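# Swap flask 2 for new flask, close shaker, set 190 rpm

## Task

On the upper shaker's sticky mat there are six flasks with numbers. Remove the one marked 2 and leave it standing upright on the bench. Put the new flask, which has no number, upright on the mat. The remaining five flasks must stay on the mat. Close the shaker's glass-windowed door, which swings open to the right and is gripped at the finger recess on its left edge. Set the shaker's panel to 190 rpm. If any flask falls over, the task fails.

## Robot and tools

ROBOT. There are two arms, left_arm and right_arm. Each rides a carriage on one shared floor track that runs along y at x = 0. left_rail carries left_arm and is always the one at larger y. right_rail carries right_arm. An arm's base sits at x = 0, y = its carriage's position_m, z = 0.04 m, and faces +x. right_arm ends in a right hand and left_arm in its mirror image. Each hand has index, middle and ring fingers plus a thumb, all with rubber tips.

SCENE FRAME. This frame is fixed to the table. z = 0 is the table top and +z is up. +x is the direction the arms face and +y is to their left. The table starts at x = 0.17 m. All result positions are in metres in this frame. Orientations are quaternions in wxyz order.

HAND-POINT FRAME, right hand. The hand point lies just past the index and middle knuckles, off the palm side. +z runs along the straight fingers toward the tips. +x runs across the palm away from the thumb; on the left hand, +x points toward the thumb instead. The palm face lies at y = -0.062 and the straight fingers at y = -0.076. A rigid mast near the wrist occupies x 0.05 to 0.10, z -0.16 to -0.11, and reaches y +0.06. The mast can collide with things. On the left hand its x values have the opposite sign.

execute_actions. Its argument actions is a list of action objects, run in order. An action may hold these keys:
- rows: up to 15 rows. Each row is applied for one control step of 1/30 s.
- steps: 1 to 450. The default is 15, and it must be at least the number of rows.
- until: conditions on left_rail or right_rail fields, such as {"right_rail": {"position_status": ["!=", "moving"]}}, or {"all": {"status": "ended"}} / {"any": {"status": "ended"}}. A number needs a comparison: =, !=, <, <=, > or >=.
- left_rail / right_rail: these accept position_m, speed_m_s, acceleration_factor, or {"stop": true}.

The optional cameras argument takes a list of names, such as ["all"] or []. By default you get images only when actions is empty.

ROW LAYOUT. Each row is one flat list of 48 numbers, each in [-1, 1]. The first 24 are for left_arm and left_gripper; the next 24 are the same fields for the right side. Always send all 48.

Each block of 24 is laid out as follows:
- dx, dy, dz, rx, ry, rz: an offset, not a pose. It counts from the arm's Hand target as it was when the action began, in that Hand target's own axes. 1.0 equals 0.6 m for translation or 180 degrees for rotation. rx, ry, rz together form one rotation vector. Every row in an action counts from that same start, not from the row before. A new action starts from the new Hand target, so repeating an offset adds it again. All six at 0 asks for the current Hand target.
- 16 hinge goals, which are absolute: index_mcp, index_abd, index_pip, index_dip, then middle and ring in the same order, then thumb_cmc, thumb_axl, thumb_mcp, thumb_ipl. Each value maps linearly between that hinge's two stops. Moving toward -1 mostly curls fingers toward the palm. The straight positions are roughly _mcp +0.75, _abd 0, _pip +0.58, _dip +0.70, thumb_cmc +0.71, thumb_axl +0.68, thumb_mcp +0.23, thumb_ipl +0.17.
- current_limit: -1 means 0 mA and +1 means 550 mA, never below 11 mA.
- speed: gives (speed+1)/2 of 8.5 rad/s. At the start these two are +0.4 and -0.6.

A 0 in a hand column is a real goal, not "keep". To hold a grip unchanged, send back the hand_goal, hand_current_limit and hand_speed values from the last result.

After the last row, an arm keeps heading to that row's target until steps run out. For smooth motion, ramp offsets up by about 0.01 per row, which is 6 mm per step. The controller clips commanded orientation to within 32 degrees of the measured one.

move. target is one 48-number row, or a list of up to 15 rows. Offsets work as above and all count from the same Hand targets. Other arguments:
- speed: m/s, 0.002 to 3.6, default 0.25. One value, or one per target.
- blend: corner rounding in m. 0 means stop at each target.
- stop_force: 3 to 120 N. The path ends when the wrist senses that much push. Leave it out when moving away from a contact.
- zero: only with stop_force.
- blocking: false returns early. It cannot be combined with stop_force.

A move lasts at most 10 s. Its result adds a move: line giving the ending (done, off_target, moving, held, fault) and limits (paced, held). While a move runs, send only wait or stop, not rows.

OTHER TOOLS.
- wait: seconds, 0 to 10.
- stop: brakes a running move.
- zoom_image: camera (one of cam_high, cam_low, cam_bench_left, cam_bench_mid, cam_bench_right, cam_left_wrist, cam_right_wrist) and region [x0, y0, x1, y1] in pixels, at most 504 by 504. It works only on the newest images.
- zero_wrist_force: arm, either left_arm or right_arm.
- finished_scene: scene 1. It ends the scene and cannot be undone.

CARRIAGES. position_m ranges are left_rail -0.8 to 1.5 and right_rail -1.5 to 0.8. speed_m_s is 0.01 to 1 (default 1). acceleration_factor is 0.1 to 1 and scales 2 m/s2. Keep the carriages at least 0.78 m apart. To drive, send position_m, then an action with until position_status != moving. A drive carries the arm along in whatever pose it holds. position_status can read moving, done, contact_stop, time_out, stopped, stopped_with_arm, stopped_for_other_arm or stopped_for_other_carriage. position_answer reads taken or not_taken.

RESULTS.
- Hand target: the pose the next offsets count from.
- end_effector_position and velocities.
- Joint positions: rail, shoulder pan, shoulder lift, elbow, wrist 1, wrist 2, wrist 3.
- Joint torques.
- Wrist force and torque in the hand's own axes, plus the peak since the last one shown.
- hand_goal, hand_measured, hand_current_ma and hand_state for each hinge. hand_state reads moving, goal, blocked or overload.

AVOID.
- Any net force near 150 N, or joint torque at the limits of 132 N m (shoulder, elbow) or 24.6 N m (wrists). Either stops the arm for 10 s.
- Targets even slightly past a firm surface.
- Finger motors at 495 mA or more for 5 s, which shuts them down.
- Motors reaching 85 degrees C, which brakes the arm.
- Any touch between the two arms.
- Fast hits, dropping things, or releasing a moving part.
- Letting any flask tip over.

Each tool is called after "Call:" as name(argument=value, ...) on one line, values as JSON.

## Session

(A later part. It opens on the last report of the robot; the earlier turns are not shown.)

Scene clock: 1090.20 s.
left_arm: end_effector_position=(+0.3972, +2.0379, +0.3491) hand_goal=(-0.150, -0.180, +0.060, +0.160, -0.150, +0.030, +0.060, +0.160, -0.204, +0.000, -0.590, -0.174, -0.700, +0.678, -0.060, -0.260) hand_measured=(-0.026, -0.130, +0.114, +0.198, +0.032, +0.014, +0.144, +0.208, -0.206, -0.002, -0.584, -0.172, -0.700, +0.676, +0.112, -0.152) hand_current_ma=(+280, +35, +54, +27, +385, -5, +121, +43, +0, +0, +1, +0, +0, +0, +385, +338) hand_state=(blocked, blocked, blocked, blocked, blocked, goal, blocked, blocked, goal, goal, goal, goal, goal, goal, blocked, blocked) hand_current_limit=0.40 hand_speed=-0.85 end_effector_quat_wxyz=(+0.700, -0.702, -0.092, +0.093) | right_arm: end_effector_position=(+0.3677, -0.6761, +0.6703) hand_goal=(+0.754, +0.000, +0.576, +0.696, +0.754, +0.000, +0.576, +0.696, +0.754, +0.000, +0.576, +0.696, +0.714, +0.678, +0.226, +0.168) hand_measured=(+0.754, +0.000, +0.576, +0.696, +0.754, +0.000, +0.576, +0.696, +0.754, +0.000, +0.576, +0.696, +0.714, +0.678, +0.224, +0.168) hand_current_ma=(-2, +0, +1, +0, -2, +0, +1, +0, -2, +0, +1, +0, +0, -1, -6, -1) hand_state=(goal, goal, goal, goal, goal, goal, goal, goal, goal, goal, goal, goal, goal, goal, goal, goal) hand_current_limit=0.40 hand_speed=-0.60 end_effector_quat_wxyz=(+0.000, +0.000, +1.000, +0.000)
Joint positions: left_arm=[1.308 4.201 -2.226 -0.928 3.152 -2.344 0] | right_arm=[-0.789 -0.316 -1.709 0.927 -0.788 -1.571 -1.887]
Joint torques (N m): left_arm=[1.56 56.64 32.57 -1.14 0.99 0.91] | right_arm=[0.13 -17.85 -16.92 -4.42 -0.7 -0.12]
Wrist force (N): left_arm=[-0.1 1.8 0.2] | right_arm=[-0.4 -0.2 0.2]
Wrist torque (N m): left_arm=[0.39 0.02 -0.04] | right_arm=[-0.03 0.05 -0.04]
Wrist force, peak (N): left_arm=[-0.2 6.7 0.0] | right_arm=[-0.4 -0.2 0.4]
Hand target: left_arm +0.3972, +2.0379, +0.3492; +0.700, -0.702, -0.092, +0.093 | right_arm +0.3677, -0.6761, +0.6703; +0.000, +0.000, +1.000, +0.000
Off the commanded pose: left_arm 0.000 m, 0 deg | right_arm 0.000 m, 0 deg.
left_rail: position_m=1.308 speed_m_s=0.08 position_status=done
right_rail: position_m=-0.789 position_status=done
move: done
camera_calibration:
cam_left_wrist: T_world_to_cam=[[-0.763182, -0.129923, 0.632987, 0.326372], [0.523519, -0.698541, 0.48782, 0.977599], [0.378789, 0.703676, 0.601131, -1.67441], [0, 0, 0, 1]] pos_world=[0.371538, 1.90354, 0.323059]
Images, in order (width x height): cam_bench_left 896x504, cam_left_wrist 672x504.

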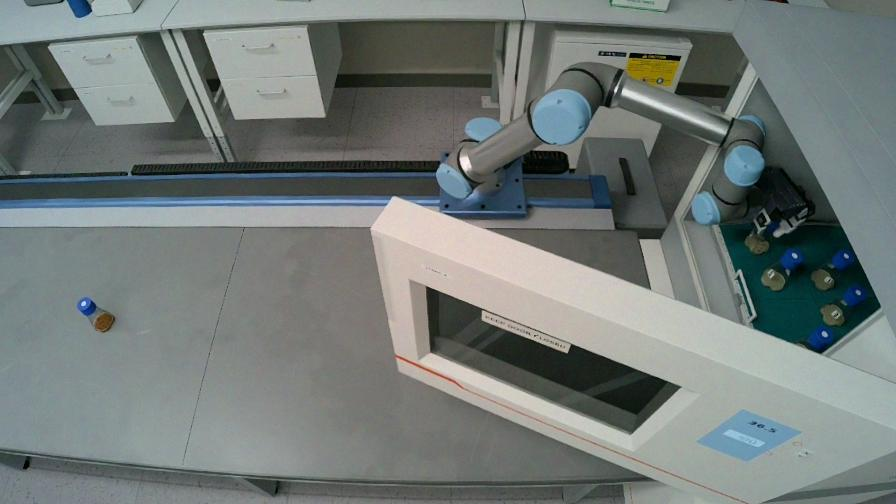

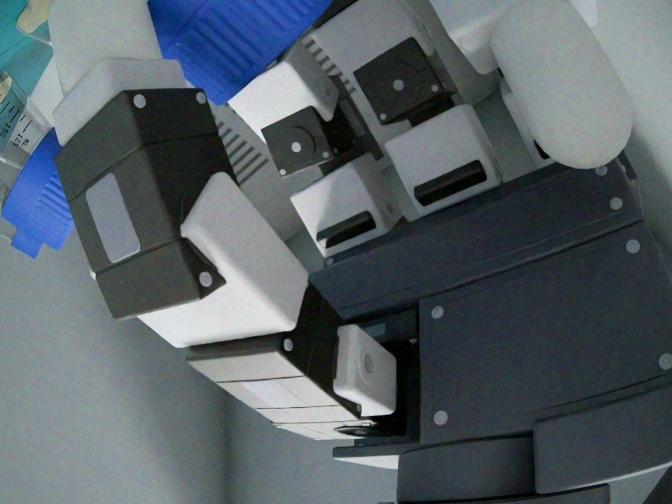

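Call:
move(target=[0,-0.05,0,0,0,0,-0.15,-0.18,0.06,0.16,-0.15,0.03,0.06,0.16,-0.205,0,-0.591,-0.174,-0.70,0.678,-0.06,-0.26,0.4,-0.85,0,0,0,0,0,0,0.754,0,0.576,0.696,0.754,0,0.576,0.696,0.754,0,0.576,0.696,0.714,0.678,0.226,0.168,0.4,-0.6], speed=0.03, cameras=["cam_bench_left","cam_left_wrist","cam_low"])

Call:
zoom_image(camera="cam_bench_left", region=[720, 150, 860, 290])

Scene clock: 1119.20 s.
left_arm: end_effector_position=(+0.3973, +2.0380, +0.3791) hand_goal=(-0.150, -0.180, +0.060, +0.160, -0.150, +0.030, +0.060, +0.160, -0.204, +0.000, -0.590, -0.174, -0.700, +0.678, -0.060, -0.260) hand_measured=(-0.026, -0.130, +0.114, +0.198, +0.032, +0.014, +0.144, +0.208, -0.206, -0.002, -0.584, -0.172, -0.700, +0.676, +0.112, -0.152) hand_current_ma=(+280, +35, +54, +27, +385, -5, +121, +43, +0, +0, +1, +0, +0, +0, +385, +338) hand_state=(blocked, blocked, blocked, blocked, blocked, goal, blocked, blocked, goal, goal, goal, goal, goal, goal, blocked, blocked) hand_current_limit=0.40 hand_speed=-0.85 end_effector_quat_wxyz=(+0.700, -0.702, -0.091, +0.093) | right_arm: end_effector_position=(+0.3677, -0.6761, +0.6703) hand_goal=(+0.754, +0.000, +0.576, +0.696, +0.754, +0.000, +0.576, +0.696, +0.754, +0.000, +0.576, +0.696, +0.714, +0.678, +0.226, +0.168) hand_measured=(+0.754, +0.000, +0.576, +0.696, +0.754, +0.000, +0.576, +0.696, +0.754, +0.000, +0.576, +0.696, +0.714, +0.678, +0.224, +0.168) hand_current_ma=(-2, +0, +1, +0, -2, +0, +1, +0, -2, +0, +1, +0, +0, -1, -6, -1) hand_state=(goal, goal, goal, goal, goal, goal, goal, goal, goal, goal, goal, goal, goal, goal, goal, goal) hand_current_limit=0.40 hand_speed=-0.60 end_effector_quat_wxyz=(+0.000, +0.000, +1.000, +0.000)
Joint positions: left_arm=[1.308 4.201 -2.229 -0.847 3.074 -2.343 0] | right_arm=[-0.789 -0.316 -1.709 0.927 -0.788 -1.571 -1.887]
Joint torques (N m): left_arm=[3.27 44.84 33.53 -1.3 -1.49 -1.55] | right_arm=[0.71 -17.66 -17.04 -4.37 -0.79 -0.08]
Wrist force (N): left_arm=[-0.3 1.8 -0.1] | right_arm=[-0.1 -0.2 0.3]
Wrist torque (N m): left_arm=[0.37 0.03 -0.10] | right_arm=[-0.03 0.01 -0.01]
Wrist force, peak (N): left_arm=[-0.2 2.1 0.1] | right_arm=[-0.6 -0.2 0.2]
Hand target: left_arm +0.3973, +2.0380, +0.3792; +0.700, -0.702, -0.092, +0.093 | right_arm +0.3677, -0.6761, +0.6703; +0.000, +0.000, +1.000, +0.000
Off the commanded pose: left_arm 0.000 m, 0 deg | right_arm 0.000 m, 0 deg.
left_rail: position_m=1.308 speed_m_s=0.08 position_status=done
right_rail: position_m=-0.789 position_status=done
move: done
camera_calibration:
cam_left_wrist: T_world_to_cam=[[-0.763136, -0.129816, 0.633065, 0.307147], [0.523508, -0.698546, 0.487825, 0.963044], [0.378897, 0.703692, 0.601045, -1.69255], [0, 0, 0, 1]] pos_world=[0.371538, 1.90364, 0.353059]
Images, in order (width x height): cam_low 896x504, cam_bench_left 896x504, cam_left_wrist 672x504.

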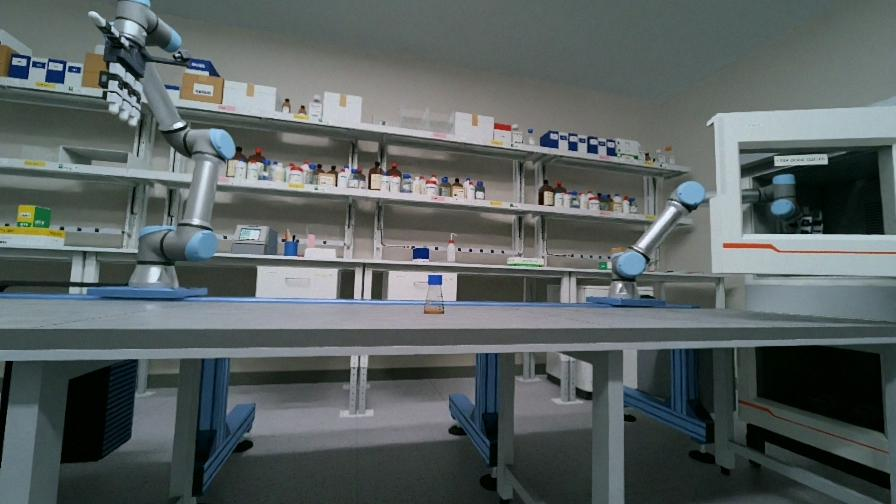

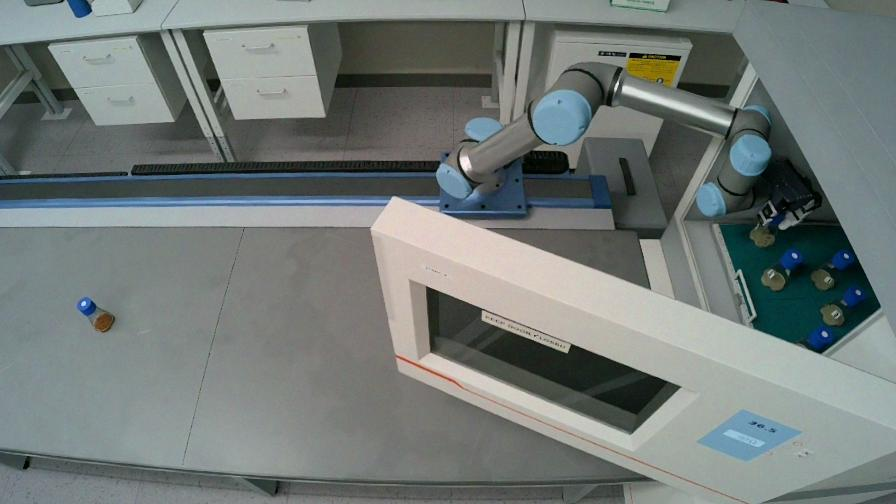

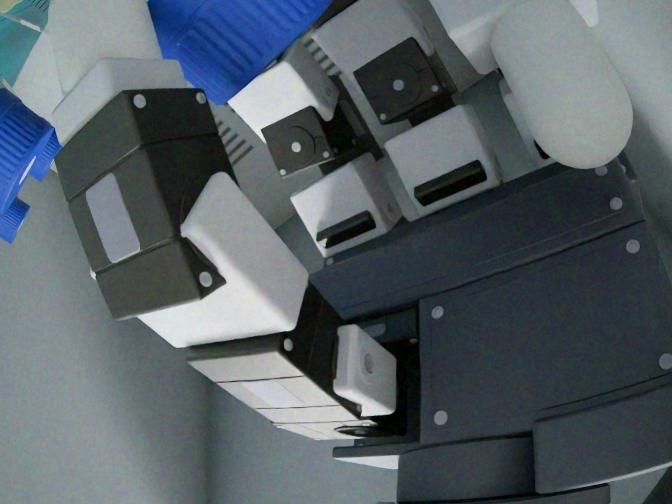

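Scaled by 3.600 from the camera's 896x504 image, which has a finer 1280x720 frame.

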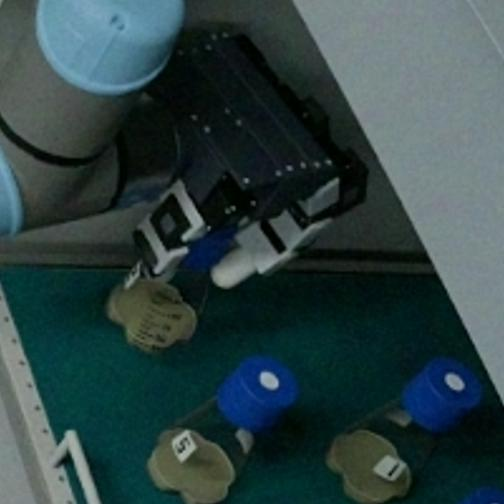

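Call:
execute_actions(actions=[{"left_rail":{"position_m":0.95,"speed_m_s":0.09,"acceleration_factor":0.1},"right_rail":{"position_m":-1.3,"speed_m_s":0.2,"acceleration_factor":0.2},"steps":240,"until":{"left_rail":{"position_status":["!=","moving"]}}}], cameras=["cam_bench_left","cam_left_wrist","cam_bench_mid"])

Call:
zoom_image(camera="cam_bench_left", region=[500, 100, 800, 300])

Scene clock: 1135.43 s.
left_arm: end_effector_position=(+0.3973, +1.6800, +0.3792) hand_goal=(-0.150, -0.180, +0.060, +0.160, -0.150, +0.030, +0.060, +0.160, -0.204, +0.000, -0.590, -0.174, -0.700, +0.678, -0.060, -0.260) hand_measured=(-0.026, -0.130, +0.114, +0.198, +0.032, +0.014, +0.144, +0.208, -0.206, -0.002, -0.584, -0.172, -0.700, +0.676, +0.112, -0.152) hand_current_ma=(+280, +35, +54, +27, +385, -5, +121, +43, +0, +0, +1, +0, +0, +0, +385, +338) hand_state=(blocked, blocked, blocked, blocked, blocked, goal, blocked, blocked, goal, goal, goal, goal, goal, goal, blocked, blocked) hand_current_limit=0.40 hand_speed=-0.85 end_effector_quat_wxyz=(+0.700, -0.702, -0.092, +0.093) | right_arm: end_effector_position=(+0.3677, -1.1876, +0.6703) hand_goal=(+0.754, +0.000, +0.576, +0.696, +0.754, +0.000, +0.576, +0.696, +0.754, +0.000, +0.576, +0.696, +0.714, +0.678, +0.226, +0.168) hand_measured=(+0.754, +0.000, +0.576, +0.696, +0.754, +0.000, +0.576, +0.696, +0.754, +0.000, +0.576, +0.696, +0.714, +0.678, +0.224, +0.168) hand_current_ma=(-2, +0, +1, +0, -2, +0, +1, +0, -2, +0, +1, +0, +0, -1, -6, -1) hand_state=(goal, goal, goal, goal, goal, goal, goal, goal, goal, goal, goal, goal, goal, goal, goal, goal) hand_current_limit=0.40 hand_speed=-0.60 end_effector_quat_wxyz=(+0.000, +0.000, +1.000, +0.000)
Joint positions: left_arm=[0.95 4.201 -2.229 -0.847 3.073 -2.344 0] | right_arm=[-1.3 -0.316 -1.709 0.927 -0.788 -1.571 -1.887]
Joint torques (N m): left_arm=[-2.41 58.15 26.94 0.96 -1.45 -1.58] | right_arm=[0.74 -16.69 -16.69 -4.36 -0.74 -0.14]
Wrist force (N): left_arm=[-0.2 1.8 -0.1] | right_arm=[-0.3 -0.2 0.1]
Wrist torque (N m): left_arm=[0.37 0.02 -0.08] | right_arm=[-0.01 0.04 -0.03]
Wrist force, peak (N): left_arm=[-0.2 2.0 -0.1] | right_arm=[-0.3 0.8 0.1]
Hand target: left_arm +0.3973, +1.6800, +0.3792; +0.700, -0.702, -0.092, +0.093 | right_arm +0.3677, -1.1876, +0.6703; +0.000, +0.000, +1.000, +0.000
Off the commanded pose: left_arm 0.000 m, 0 deg | right_arm 0.000 m, 0 deg.
left_rail: position_m=0.950 speed_m_s=0.09 position_status=done
right_rail: position_m=-1.300 speed_m_s=0.20 position_status=done
camera_calibration:
cam_left_wrist: T_world_to_cam=[[-0.763151, -0.129888, 0.633032, 0.260738], [0.523547, -0.698505, 0.48784, 0.712834], [0.378812, 0.703718, 0.601068, -1.44071], [0, 0, 0, 1]] pos_world=[0.371538, 1.54564, 0.353159]
Images, in order (width x height): cam_bench_left 896x504, cam_bench_mid 896x504, cam_left_wrist 672x504.

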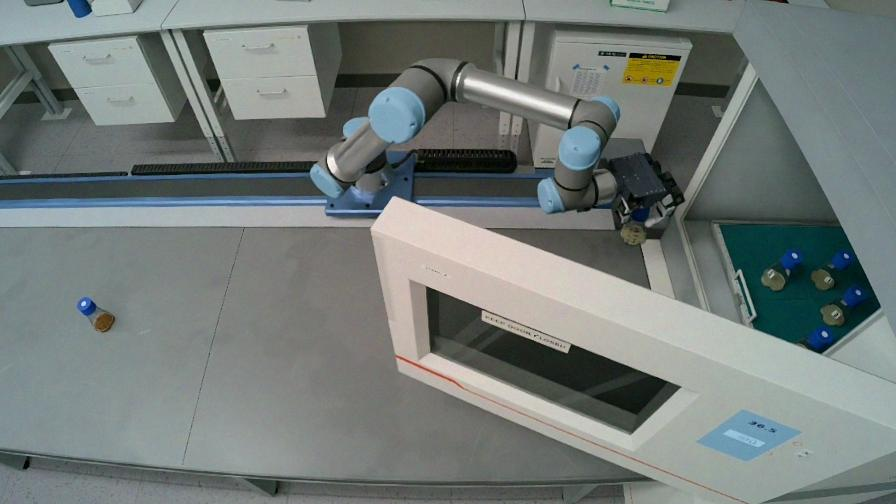

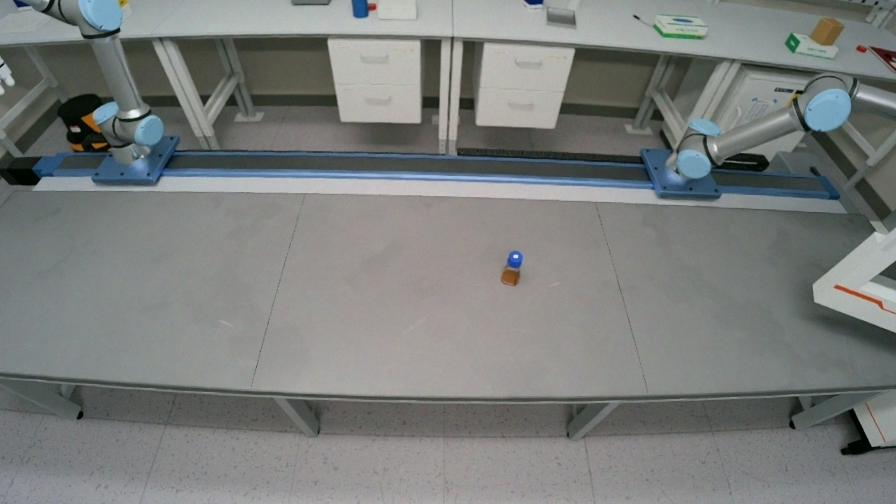

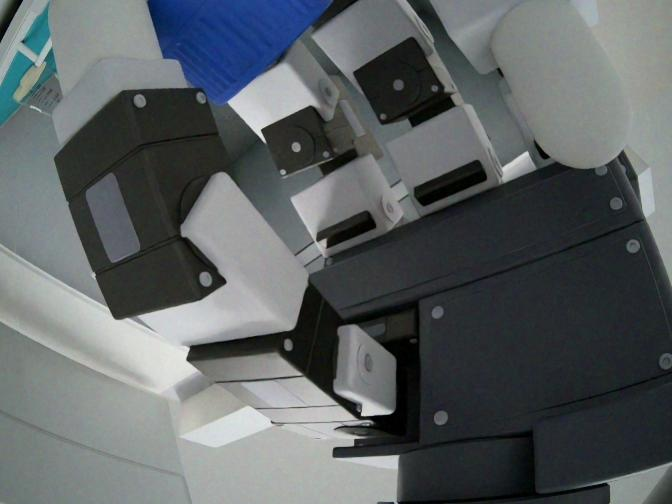

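Scaled by 1.680 from the camera's 896x504 image, which has a finer 1280x720 frame.

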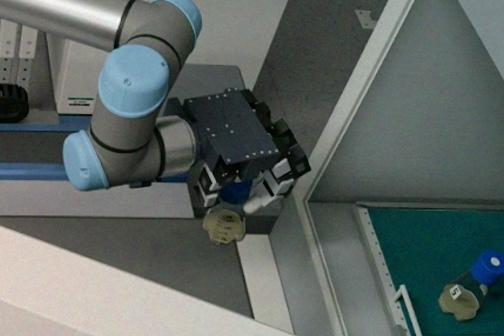

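Call:
execute_actions(actions=[{"left_rail":{"position_m":0.05,"speed_m_s":0.2,"acceleration_factor":0.12},"steps":300,"until":{"left_rail":{"position_status":["!=","moving"]}}}], cameras=["cam_bench_left","cam_left_wrist","cam_bench_mid"])

Call:
zoom_image(camera="cam_bench_mid", region=[500, 140, 700, 300])

Scene clock: 1145.37 s.
left_arm: end_effector_position=(+0.3973, +0.7800, +0.3792) hand_goal=(-0.150, -0.180, +0.060, +0.160, -0.150, +0.030, +0.060, +0.160, -0.204, +0.000, -0.590, -0.174, -0.700, +0.678, -0.060, -0.260) hand_measured=(-0.026, -0.130, +0.114, +0.198, +0.032, +0.014, +0.144, +0.208, -0.206, -0.002, -0.584, -0.172, -0.700, +0.676, +0.112, -0.152) hand_current_ma=(+280, +35, +54, +27, +385, -5, +121, +43, +0, +0, +1, +0, +0, +0, +385, +338) hand_state=(blocked, blocked, blocked, blocked, blocked, goal, blocked, blocked, goal, goal, goal, goal, goal, goal, blocked, blocked) hand_current_limit=0.40 hand_speed=-0.85 end_effector_quat_wxyz=(+0.700, -0.702, -0.092, +0.093) | right_arm: end_effector_position=(+0.3677, -1.1876, +0.6703) hand_goal=(+0.754, +0.000, +0.576, +0.696, +0.754, +0.000, +0.576, +0.696, +0.754, +0.000, +0.576, +0.696, +0.714, +0.678, +0.226, +0.168) hand_measured=(+0.754, +0.000, +0.576, +0.696, +0.754, +0.000, +0.576, +0.696, +0.754, +0.000, +0.576, +0.696, +0.714, +0.678, +0.224, +0.168) hand_current_ma=(-2, +0, +1, +0, -2, +0, +1, +0, -2, +0, +1, +0, +0, -1, -6, -1) hand_state=(goal, goal, goal, goal, goal, goal, goal, goal, goal, goal, goal, goal, goal, goal, goal, goal) hand_current_limit=0.40 hand_speed=-0.60 end_effector_quat_wxyz=(+0.000, +0.000, +1.000, +0.000)
Joint positions: left_arm=[0.05 4.201 -2.229 -0.847 3.073 -2.344 0] | right_arm=[-1.3 -0.316 -1.709 0.927 -0.788 -1.571 -1.887]
Joint torques (N m): left_arm=[-6.59 57.96 16.44 1.92 -1.37 -1.46] | right_arm=[0.39 -15.95 -17.08 -4.25 -0.79 0.02]
Wrist force (N): left_arm=[-0.2 1.6 -0.1] | right_arm=[-0.4 -0.4 0.0]
Wrist torque (N m): left_arm=[0.35 0.03 -0.07] | right_arm=[-0.03 0.06 -0.04]
Wrist force, peak (N): left_arm=[-0.2 2.1 0.0] | right_arm=[-0.4 -0.6 0.2]
Hand target: left_arm +0.3973, +0.7800, +0.3792; +0.700, -0.702, -0.092, +0.093 | right_arm +0.3677, -1.1876, +0.6703; +0.000, +0.000, +1.000, +0.000
Off the commanded pose: left_arm 0.000 m, 0 deg | right_arm 0.000 m, 0 deg.
left_rail: position_m=0.050 speed_m_s=0.20 position_status=done
right_rail: position_m=-1.300 speed_m_s=0.20 position_status=done
camera_calibration:
cam_left_wrist: T_world_to_cam=[[-0.763191, -0.129834, 0.632995, 0.143833], [0.523489, -0.698515, 0.487889, 0.0841896], [0.378812, 0.703718, 0.601068, -0.807363], [0, 0, 0, 1]] pos_world=[0.371538, 0.645638, 0.353159]
Images, in order (width x height): cam_bench_left 896x504, cam_bench_mid 896x504, cam_left_wrist 672x504.

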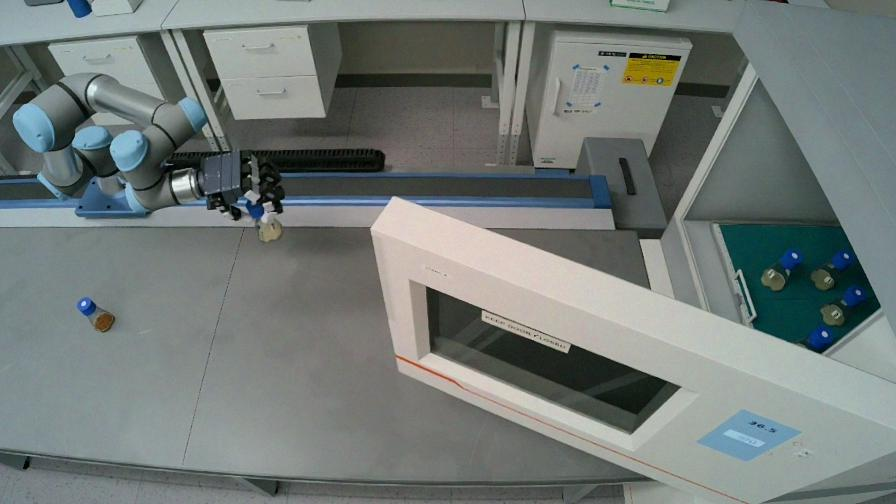

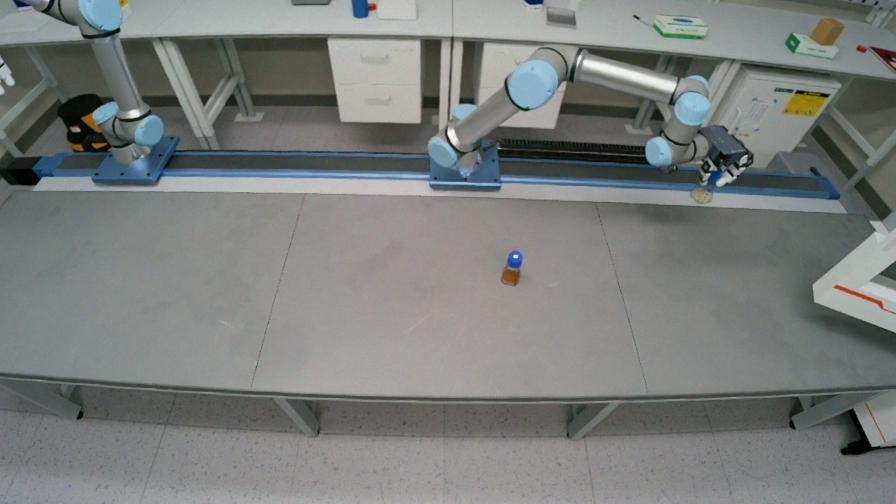

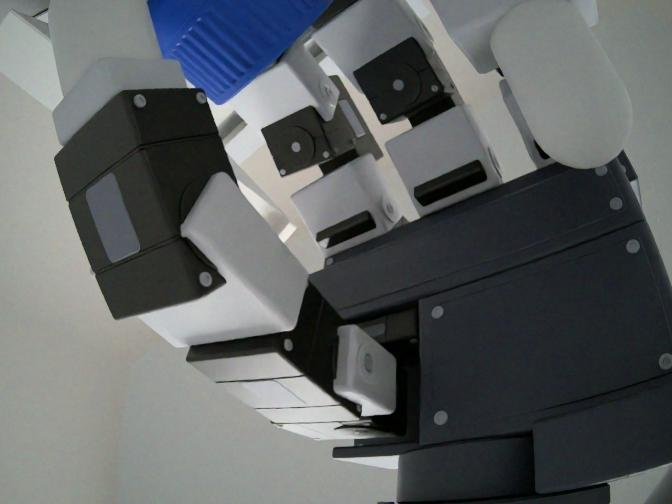

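Scaled by 2.520 from the camera's 896x504 image, which has a finer 1280x720 frame.

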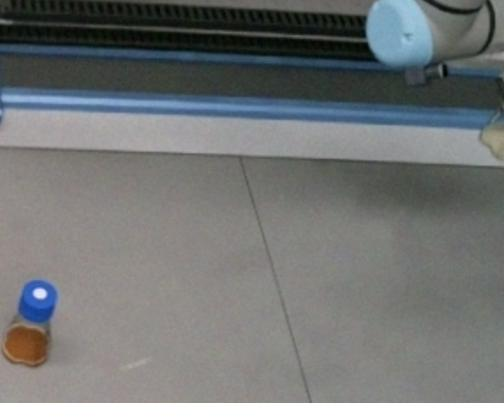

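Call:
move(target=[0,0.4067,0,0,0,0,-0.15,-0.18,0.06,0.16,-0.15,0.03,0.06,0.16,-0.205,0,-0.591,-0.174,-0.70,0.678,-0.06,-0.26,0.4,-0.85,0,0,0,0,0,0,0.754,0,0.576,0.696,0.754,0,0.576,0.696,0.754,0,0.576,0.696,0.714,0.678,0.226,0.168,0.4,-0.6], speed=0.08, cameras=["cam_bench_mid","cam_low","cam_left_wrist"])

Call:
zoom_image(camera="cam_bench_mid", region=[620, 100, 800, 240])

Call:
zoom_image(camera="cam_low", region=[500, 160, 780, 320])

Scene clock: 1156.47 s.
left_arm: end_effector_position=(+0.3969, +0.7794, +0.1352) hand_goal=(-0.150, -0.180, +0.060, +0.160, -0.150, +0.030, +0.060, +0.160, -0.204, +0.000, -0.590, -0.174, -0.700, +0.678, -0.060, -0.260) hand_measured=(-0.026, -0.130, +0.114, +0.198, +0.032, +0.014, +0.144, +0.208, -0.206, -0.002, -0.584, -0.172, -0.700, +0.676, +0.112, -0.152) hand_current_ma=(+280, +35, +54, +27, +385, -5, +121, +43, +0, +0, +1, +0, +0, +0, +385, +338) hand_state=(blocked, blocked, blocked, blocked, blocked, goal, blocked, blocked, goal, goal, goal, goal, goal, goal, blocked, blocked) hand_current_limit=0.40 hand_speed=-0.85 end_effector_quat_wxyz=(+0.700, -0.702, -0.092, +0.093) | right_arm: end_effector_position=(+0.3677, -1.1876, +0.6703) hand_goal=(+0.754, +0.000, +0.576, +0.696, +0.754, +0.000, +0.576, +0.696, +0.754, +0.000, +0.576, +0.696, +0.714, +0.678, +0.226, +0.168) hand_measured=(+0.754, +0.000, +0.576, +0.696, +0.754, +0.000, +0.576, +0.696, +0.754, +0.000, +0.576, +0.696, +0.714, +0.678, +0.224, +0.168) hand_current_ma=(-2, +0, +1, +0, -2, +0, +1, +0, -2, +0, +1, +0, +0, -1, -6, -1) hand_state=(goal, goal, goal, goal, goal, goal, goal, goal, goal, goal, goal, goal, goal, goal, goal, goal) hand_current_limit=0.40 hand_speed=-0.60 end_effector_quat_wxyz=(+0.000, +0.000, +1.000, +0.000)
Joint positions: left_arm=[0.05 4.201 -2.363 -1.257 3.617 -2.344 0] | right_arm=[-1.3 -0.316 -1.709 0.927 -0.788 -1.571 -1.887]
Joint torques (N m): left_arm=[6.44 46.62 8.07 3.44 1.77 1.43] | right_arm=[1.07 -15.23 -16.96 -4.3 -0.88 -0.04]
Wrist force (N): left_arm=[-0.1 1.3 0.2] | right_arm=[-0.2 -0.1 0.2]
Wrist torque (N m): left_arm=[0.34 0.04 -0.19] | right_arm=[-0.02 0.03 -0.02]
Wrist force, peak (N): left_arm=[-0.3 2.3 0.0] | right_arm=[-0.6 -0.2 0.2]
Hand target: left_arm +0.3969, +0.7794, +0.1351; +0.700, -0.702, -0.092, +0.093 | right_arm +0.3677, -1.1876, +0.6703; +0.000, +0.000, +1.000, +0.000
Off the commanded pose: left_arm 0.000 m, 0 deg | right_arm 0.000 m, 0 deg.
left_rail: position_m=0.050 speed_m_s=0.20 position_status=done
right_rail: position_m=-1.300 speed_m_s=0.20 position_status=done
move: done
camera_calibration:
cam_left_wrist: T_world_to_cam=[[-0.763191, -0.129834, 0.632995, 0.297913], [0.523489, -0.698515, 0.487889, 0.202924], [0.378812, 0.703718, 0.601068, -0.660227], [0, 0, 0, 1]] pos_world=[0.371238, 0.645038, 0.109259]
Images, in order (width x height): cam_low 896x504, cam_bench_mid 896x504, cam_left_wrist 672x504.

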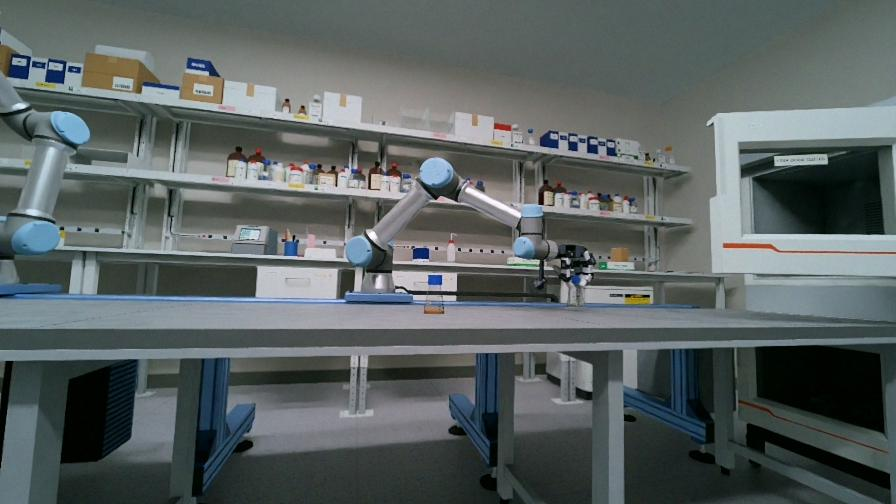

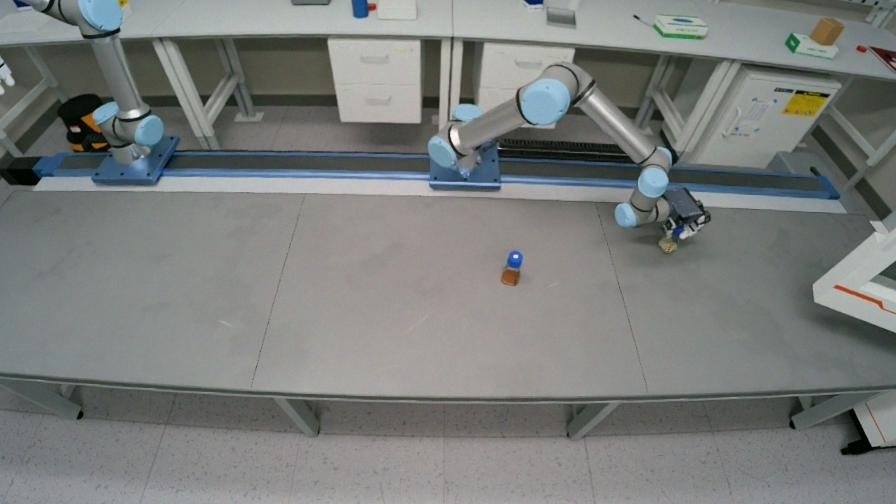

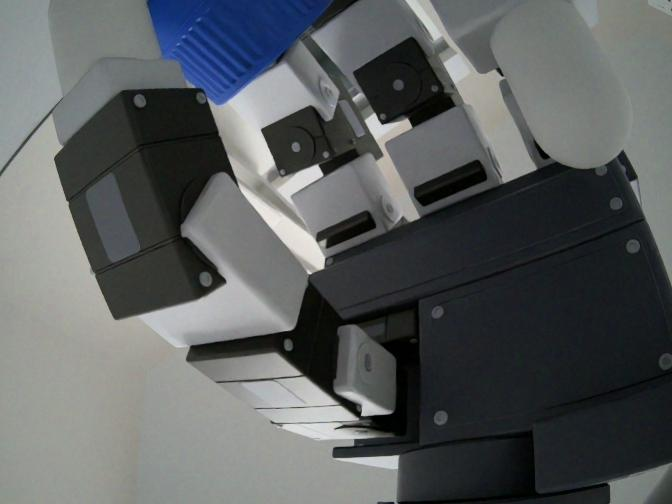

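Scaled by 2.800 from the camera's 896x504 image, which has a finer 1280x720 frame.

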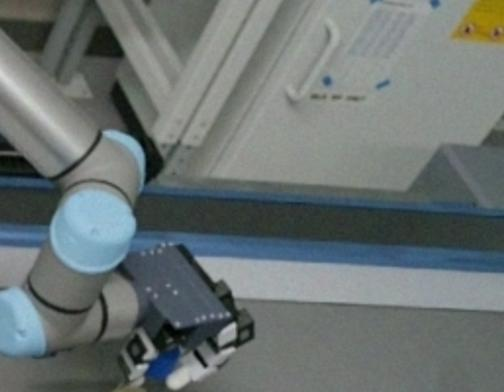

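Scaled by 1.800 from the camera's 896x504 image, which has a finer 1280x720 frame.

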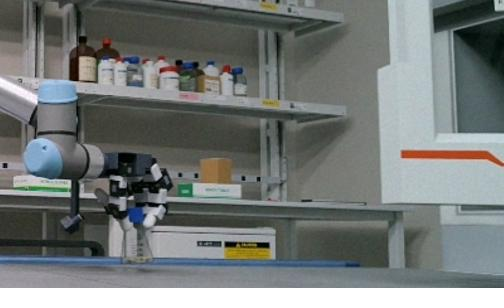

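Call:
zoom_image(camera="cam_low", region=[550, 250, 610, 320])

Call:
zoom_image(camera="cam_bench_mid", region=[640, 200, 720, 270])

Scaled by 7.200 from the camera's 896x504 image, which has a finer 1280x720 frame.

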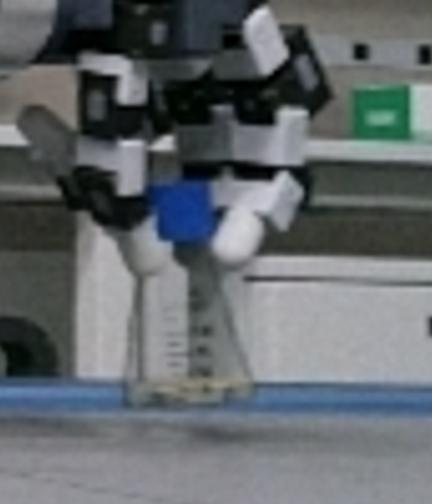

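Scaled by 6.300 from the camera's 896x504 image, which has a finer 1280x720 frame.

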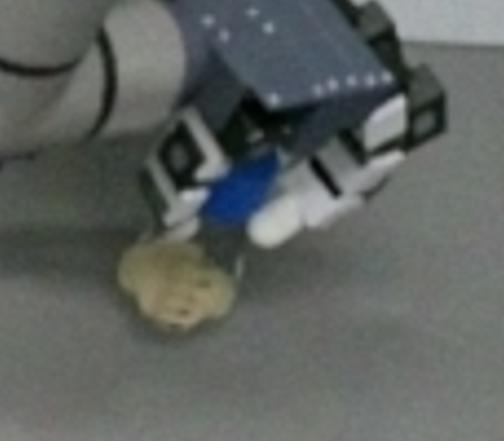

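Call:
zero_wrist_force(arm="left_arm")

Call:
move(target=[0,0.055,0,0,0,0,-0.15,-0.18,0.06,0.16,-0.15,0.03,0.06,0.16,-0.205,0,-0.591,-0.174,-0.70,0.678,-0.06,-0.26,0.4,-0.85,0,0,0,0,0,0,0.754,0,0.576,0.696,0.754,0,0.576,0.696,0.754,0,0.576,0.696,0.714,0.678,0.226,0.168,0.4,-0.6], speed=0.01, stop_force=3, cameras=["cam_bench_mid","cam_low"])

Call:
zoom_image(camera="cam_low", region=[550, 250, 610, 320])

Call:
zoom_image(camera="cam_bench_mid", region=[640, 200, 720, 270])

Wrist force sensor zeroed.

Scene clock: 1167.13 s.
left_arm: end_effector_position=(+0.3969, +0.7794, +0.1186) hand_goal=(-0.150, -0.180, +0.060, +0.160, -0.150, +0.030, +0.060, +0.160, -0.204, +0.000, -0.590, -0.174, -0.700, +0.678, -0.060, -0.260) hand_measured=(-0.026, -0.130, +0.114, +0.196, +0.032, +0.012, +0.144, +0.206, -0.206, -0.002, -0.584, -0.172, -0.700, +0.676, +0.112, -0.156) hand_current_ma=(+280, +35, +54, +24, +385, -5, +121, +41, +0, +0, +1, +0, +0, +0, +385, +316) hand_state=(blocked, blocked, blocked, blocked, blocked, goal, blocked, blocked, goal, goal, goal, goal, goal, goal, blocked, blocked) hand_current_limit=0.40 hand_speed=-0.85 end_effector_quat_wxyz=(+0.700, -0.702, -0.092, +0.093) | right_arm: end_effector_position=(+0.3677, -1.1876, +0.6703) hand_goal=(+0.754, +0.000, +0.576, +0.696, +0.754, +0.000, +0.576, +0.696, +0.754, +0.000, +0.576, +0.696, +0.714, +0.678, +0.226, +0.168) hand_measured=(+0.754, +0.000, +0.576, +0.696, +0.754, +0.000, +0.576, +0.696, +0.754, +0.000, +0.576, +0.696, +0.714, +0.678, +0.224, +0.168) hand_current_ma=(-2, +0, +1, +0, -2, +0, +1, +0, -2, +0, +1, +0, +0, -1, -6, -1) hand_state=(goal, goal, goal, goal, goal, goal, goal, goal, goal, goal, goal, goal, goal, goal, goal, goal) hand_current_limit=0.40 hand_speed=-0.60 end_effector_quat_wxyz=(+0.000, +0.000, +1.000, +0.000)
Joint positions: left_arm=[0.05 4.201 -2.382 -1.269 3.648 -2.344 0] | right_arm=[-1.3 -0.316 -1.709 0.927 -0.788 -1.571 -1.887]
Joint torques (N m): left_arm=[6.42 60.68 29.87 -1.35 1.37 -0.81] | right_arm=[2.04 -15.19 -17.67 -4.46 -0.94 -0.06]
Wrist force (N, zeroed by zero_wrist_force on left_arm): left_arm=[0.4 -1.1 0.2] | right_arm=[-0.1 0.0 0.3]
Wrist torque (N m, zeroed by zero_wrist_force on left_arm): left_arm=[-0.03 -0.03 0.02] | right_arm=[-0.02 0.01 -0.01]
Wrist force, peak (N, zeroed by zero_wrist_force on left_arm): left_arm=[0.8 -4.7 1.1] | right_arm=[-0.4 -0.2 0.5]
Hand target: left_arm +0.3969, +0.7794, +0.1186; +0.700, -0.702, -0.092, +0.093 (not the last commanded pose) | right_arm +0.3677, -1.1876, +0.6703; +0.000, +0.000, +1.000, +0.000
Off the commanded pose: left_arm 0.016 m, 0 deg | right_arm 0.000 m, 0 deg.
left_rail: position_m=0.050 speed_m_s=0.20 position_status=done
right_rail: position_m=-1.300 speed_m_s=0.20 position_status=done
move: contact (left_arm)
Images, in order (width x height): cam_low 896x504, cam_bench_mid 896x504.

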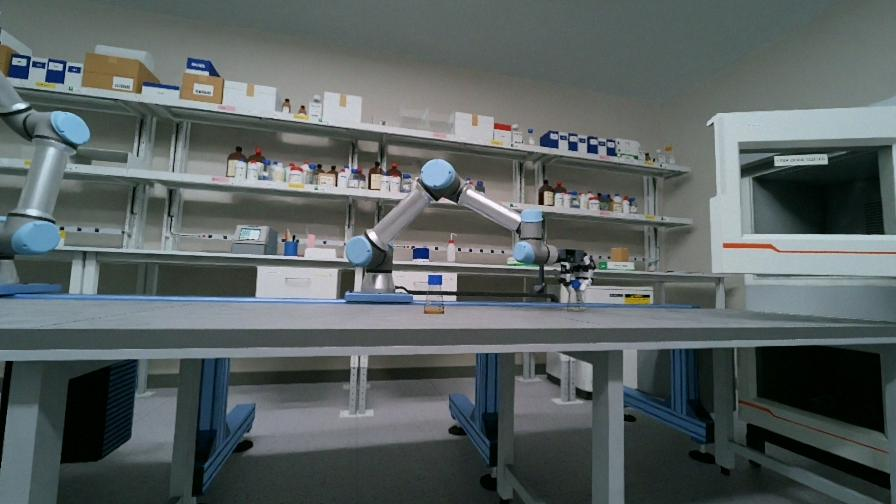

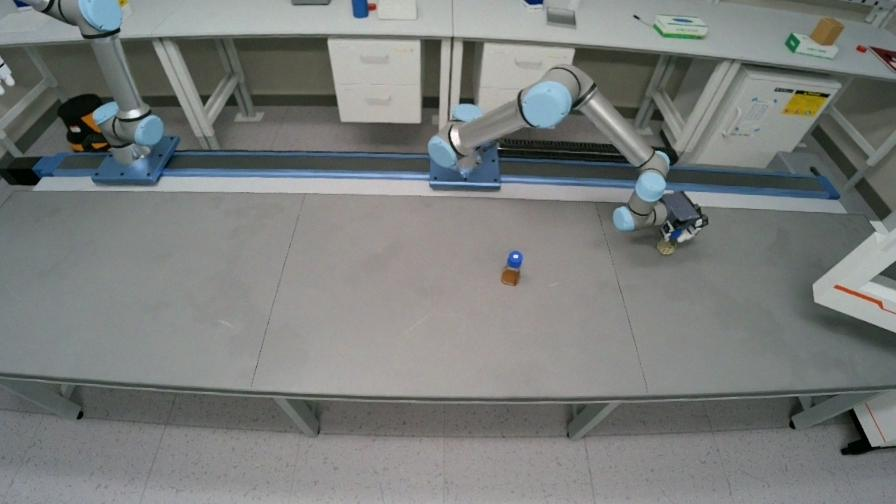

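Scaled by 7.200 from the camera's 896x504 image, which has a finer 1280x720 frame.

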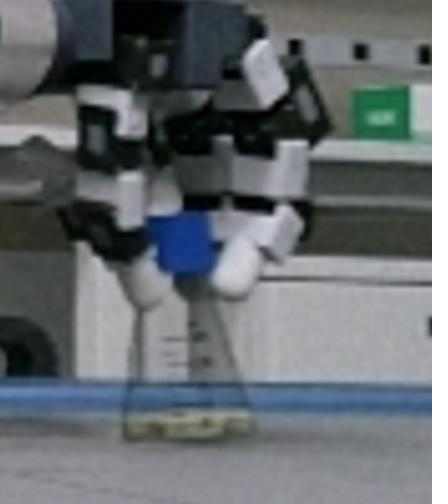

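Scaled by 6.300 from the camera's 896x504 image, which has a finer 1280x720 frame.

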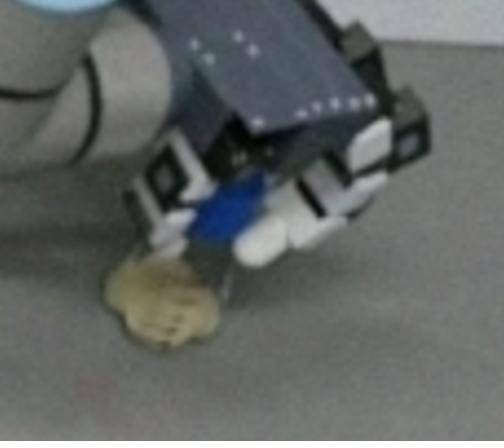

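Call:
move(target=[0,0.0025,0,0,0,0,-0.15,-0.18,0.06,0.16,-0.15,0.03,0.06,0.16,-0.205,0,-0.591,-0.174,-0.70,0.678,-0.06,-0.26,0.4,-0.85,0,0,0,0,0,0,0.754,0,0.576,0.696,0.754,0,0.576,0.696,0.754,0,0.576,0.696,0.714,0.678,0.226,0.168,0.4,-0.6], speed=0.005)

Call:
execute_actions(actions=[{"rows":[[0,0,0,0,0,0,-0.07,-0.14,0.10,0.19,-0.04,0.02,0.12,0.195,-0.205,0,-0.591,-0.174,-0.70,0.678,0.05,-0.19,0.4,-0.95,0,0,0,0,0,0,0.754,0,0.576,0.696,0.754,0,0.576,0.696,0.754,0,0.576,0.696,0.714,0.678,0.226,0.168,0.4,-0.6]],"steps":20},{"rows":[[0,0,0,0,0,0,-0.01,-0.12,0.12,0.21,0.04,0.03,0.15,0.22,-0.205,0,-0.591,-0.174,-0.70,0.678,0.12,-0.14,0.4,-0.95,0,0,0,0,0,0,0.754,0,0.576,0.696,0.754,0,0.576,0.696,0.754,0,0.576,0.696,0.714,0.678,0.226,0.168,0.4,-0.6]],"steps":20},{"rows":[[0,0,0,0,0,0,0.09,-0.1,0.2,0.32,0.13,0.1,0.2,0.32,-0.205,0,-0.591,-0.174,-0.68,0.678,0.226,0.02,0.4,-0.95,0,0,0,0,0,0,0.754,0,0.576,0.696,0.754,0,0.576,0.696,0.754,0,0.576,0.696,0.714,0.678,0.226,0.168,0.4,-0.6]],"steps":60}], cameras=["cam_bench_mid","cam_low"])

Call:
zoom_image(camera="cam_low", region=[550, 250, 610, 320])

Call:
zoom_image(camera="cam_bench_mid", region=[640, 200, 720, 270])

Scene clock: 1180.63 s.
left_arm: end_effector_position=(+0.3969, +0.7794, +0.1173) hand_goal=(-0.150, -0.180, +0.060, +0.160, -0.150, +0.030, +0.060, +0.160, -0.204, +0.000, -0.590, -0.174, -0.700, +0.678, -0.060, -0.260) hand_measured=(-0.026, -0.130, +0.114, +0.192, +0.032, +0.012, +0.144, +0.206, -0.206, -0.002, -0.584, -0.172, -0.702, +0.676, +0.112, -0.164) hand_current_ma=(+280, +35, +54, +20, +385, -6, +121, +40, +0, +0, +1, +0, +0, +0, +385, +269) hand_state=(blocked, blocked, blocked, blocked, blocked, goal, blocked, blocked, goal, goal, goal, goal, goal, goal, blocked, blocked) hand_current_limit=0.40 hand_speed=-0.85 end_effector_quat_wxyz=(+0.700, -0.702, -0.092, +0.093) | right_arm: end_effector_position=(+0.3677, -1.1876, +0.6703) hand_goal=(+0.754, +0.000, +0.576, +0.696, +0.754, +0.000, +0.576, +0.696, +0.754, +0.000, +0.576, +0.696, +0.714, +0.678, +0.226, +0.168) hand_measured=(+0.754, +0.000, +0.576, +0.696, +0.754, +0.000, +0.576, +0.696, +0.754, +0.000, +0.576, +0.696, +0.714, +0.678, +0.224, +0.168) hand_current_ma=(-2, +0, +1, +0, -2, +0, +1, +0, -2, +0, +1, +0, +0, -1, -6, -1) hand_state=(goal, goal, goal, goal, goal, goal, goal, goal, goal, goal, goal, goal, goal, goal, goal, goal) hand_current_limit=0.40 hand_speed=-0.60 end_effector_quat_wxyz=(+0.000, +0.000, +1.000, +0.000)
Joint positions: left_arm=[0.05 4.201 -2.384 -1.27 3.651 -2.344 0] | right_arm=[-1.3 -0.316 -1.709 0.927 -0.788 -1.571 -1.887]
Joint torques (N m): left_arm=[6.1 38.07 1.82 0.96 1.32 -0.88] | right_arm=[2.62 -14.95 -16.49 -4.28 -1.08 -0.04]
Wrist force (N, zeroed by zero_wrist_force on left_arm): left_arm=[2.0 -10.4 2.4] | right_arm=[-0.2 -0.1 0.2]
Wrist torque (N m, zeroed by zero_wrist_force on left_arm): left_arm=[-0.24 -0.04 -0.01] | right_arm=[-0.01 0.02 -0.01]
Wrist force, peak (N, zeroed by zero_wrist_force on left_arm): left_arm=[2.2 -11.2 2.7] | right_arm=[-0.5 0.0 0.4]
Hand target: left_arm +0.3969, +0.7794, +0.1171; +0.700, -0.702, -0.092, +0.093 | right_arm +0.3677, -1.1876, +0.6703; +0.000, +0.000, +1.000, +0.000
Off the commanded pose: left_arm 0.000 m, 0 deg | right_arm 0.000 m, 0 deg.
left_rail: position_m=0.050 speed_m_s=0.20 position_status=done
right_rail: position_m=-1.300 speed_m_s=0.20 position_status=done
move: done

Scene clock: 1184.17 s.
left_arm: end_effector_position=(+0.3969, +0.7794, +0.1171) hand_goal=(+0.090, -0.100, +0.200, +0.320, +0.130, +0.100, +0.200, +0.320, -0.204, +0.000, -0.590, -0.174, -0.680, +0.678, +0.226, +0.020) hand_measured=(+0.076, -0.100, +0.196, +0.318, +0.112, +0.096, +0.196, +0.318, -0.206, -0.002, -0.584, -0.172, -0.682, +0.676, +0.224, +0.018) hand_current_ma=(-5, +0, +0, +0, -7, +0, +0, +0, +0, +0, +1, +0, +0, +0, +0, +0) hand_state=(goal, goal, goal, goal, goal, goal, goal, goal, goal, goal, goal, goal, goal, goal, goal, goal) hand_current_limit=0.40 hand_speed=-0.95 end_effector_quat_wxyz=(+0.700, -0.702, -0.092, +0.093) | right_arm: end_effector_position=(+0.3677, -1.1876, +0.6703) hand_goal=(+0.754, +0.000, +0.576, +0.696, +0.754, +0.000, +0.576, +0.696, +0.754, +0.000, +0.576, +0.696, +0.714, +0.678, +0.226, +0.168) hand_measured=(+0.754, +0.000, +0.576, +0.696, +0.754, +0.000, +0.576, +0.696, +0.754, +0.000, +0.576, +0.696, +0.714, +0.678, +0.224, +0.168) hand_current_ma=(-2, +0, +1, +0, -2, +0, +1, +0, -2, +0, +1, +0, +0, -1, -6, -1) hand_state=(goal, goal, goal, goal, goal, goal, goal, goal, goal, goal, goal, goal, goal, goal, goal, goal) hand_current_limit=0.40 hand_speed=-0.60 end_effector_quat_wxyz=(+0.000, +0.000, +1.000, +0.000)
Joint positions: left_arm=[0.05 4.201 -2.384 -1.27 3.651 -2.344 0] | right_arm=[-1.3 -0.316 -1.709 0.927 -0.788 -1.571 -1.887]
Joint torques (N m): left_arm=[6.44 59.05 23.87 1.28 1.11 -0.27] | right_arm=[1.61 -14.93 -16.73 -4.28 -1.07 -0.13]
Wrist force (N, zeroed by zero_wrist_force on left_arm): left_arm=[0.1 -0.9 -0.1] | right_arm=[-0.2 -0.1 0.2]
Wrist torque (N m, zeroed by zero_wrist_force on left_arm): left_arm=[-0.06 -0.02 0.03] | right_arm=[-0.02 0.02 -0.01]
Wrist force, peak (N, zeroed by zero_wrist_force on left_arm): left_arm=[2.2 -11.7 2.8] | right_arm=[-0.2 -0.3 0.6]
Hand target: left_arm +0.3969, +0.7794, +0.1171; +0.700, -0.702, -0.092, +0.093 | right_arm +0.3677, -1.1876, +0.6703; +0.000, +0.000, +1.000, +0.000
Off the commanded pose: left_arm 0.000 m, 0 deg | right_arm 0.000 m, 0 deg.
left_rail: position_m=0.050 speed_m_s=0.20 position_status=done
right_rail: position_m=-1.300 speed_m_s=0.20 position_status=done
Images, in order (width x height): cam_low 896x504, cam_bench_mid 896x504.

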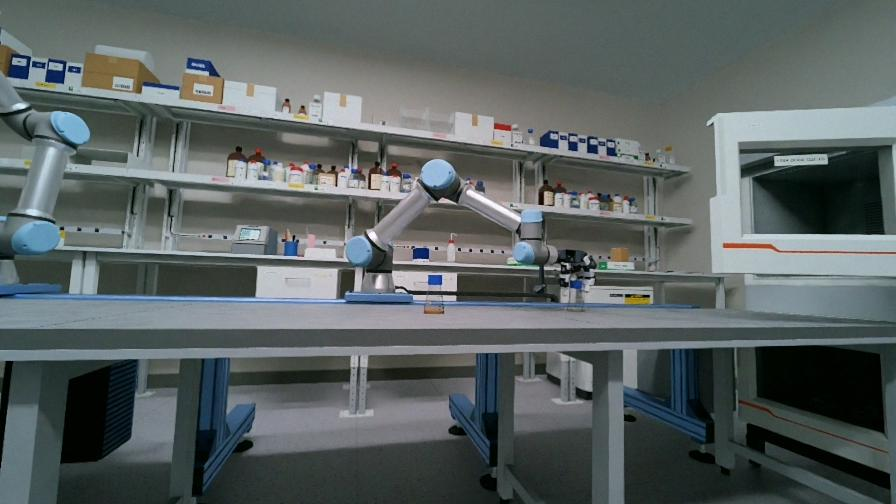

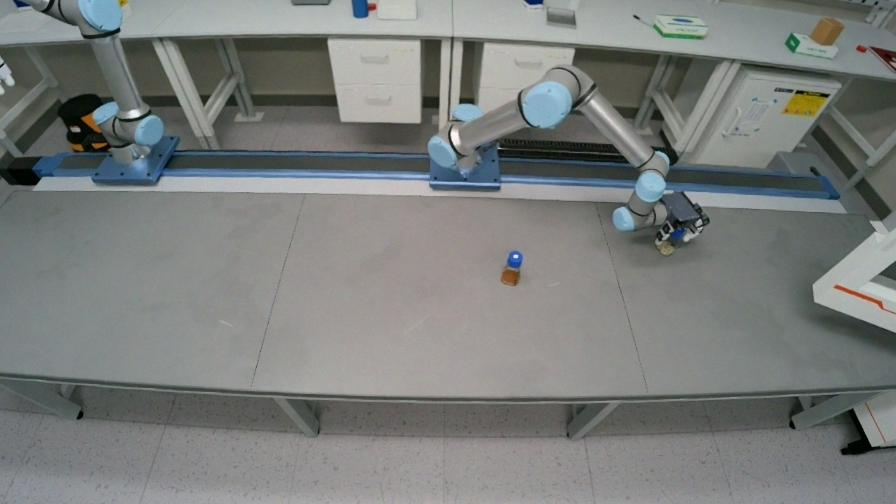

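Scaled by 7.200 from the camera's 896x504 image, which has a finer 1280x720 frame.

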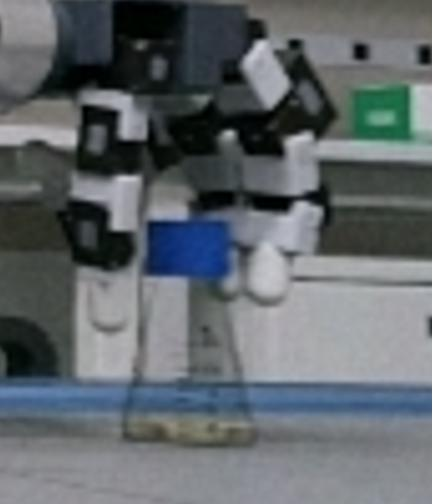

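Scaled by 6.300 from the camera's 896x504 image, which has a finer 1280x720 frame.

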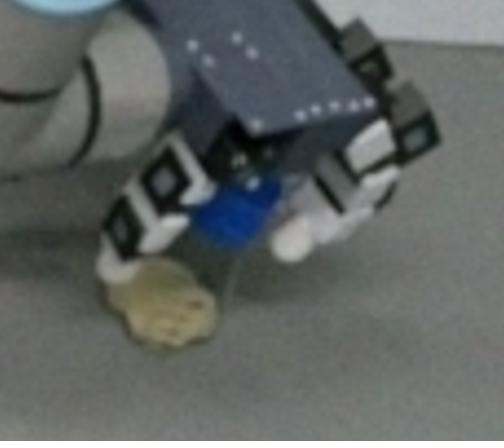

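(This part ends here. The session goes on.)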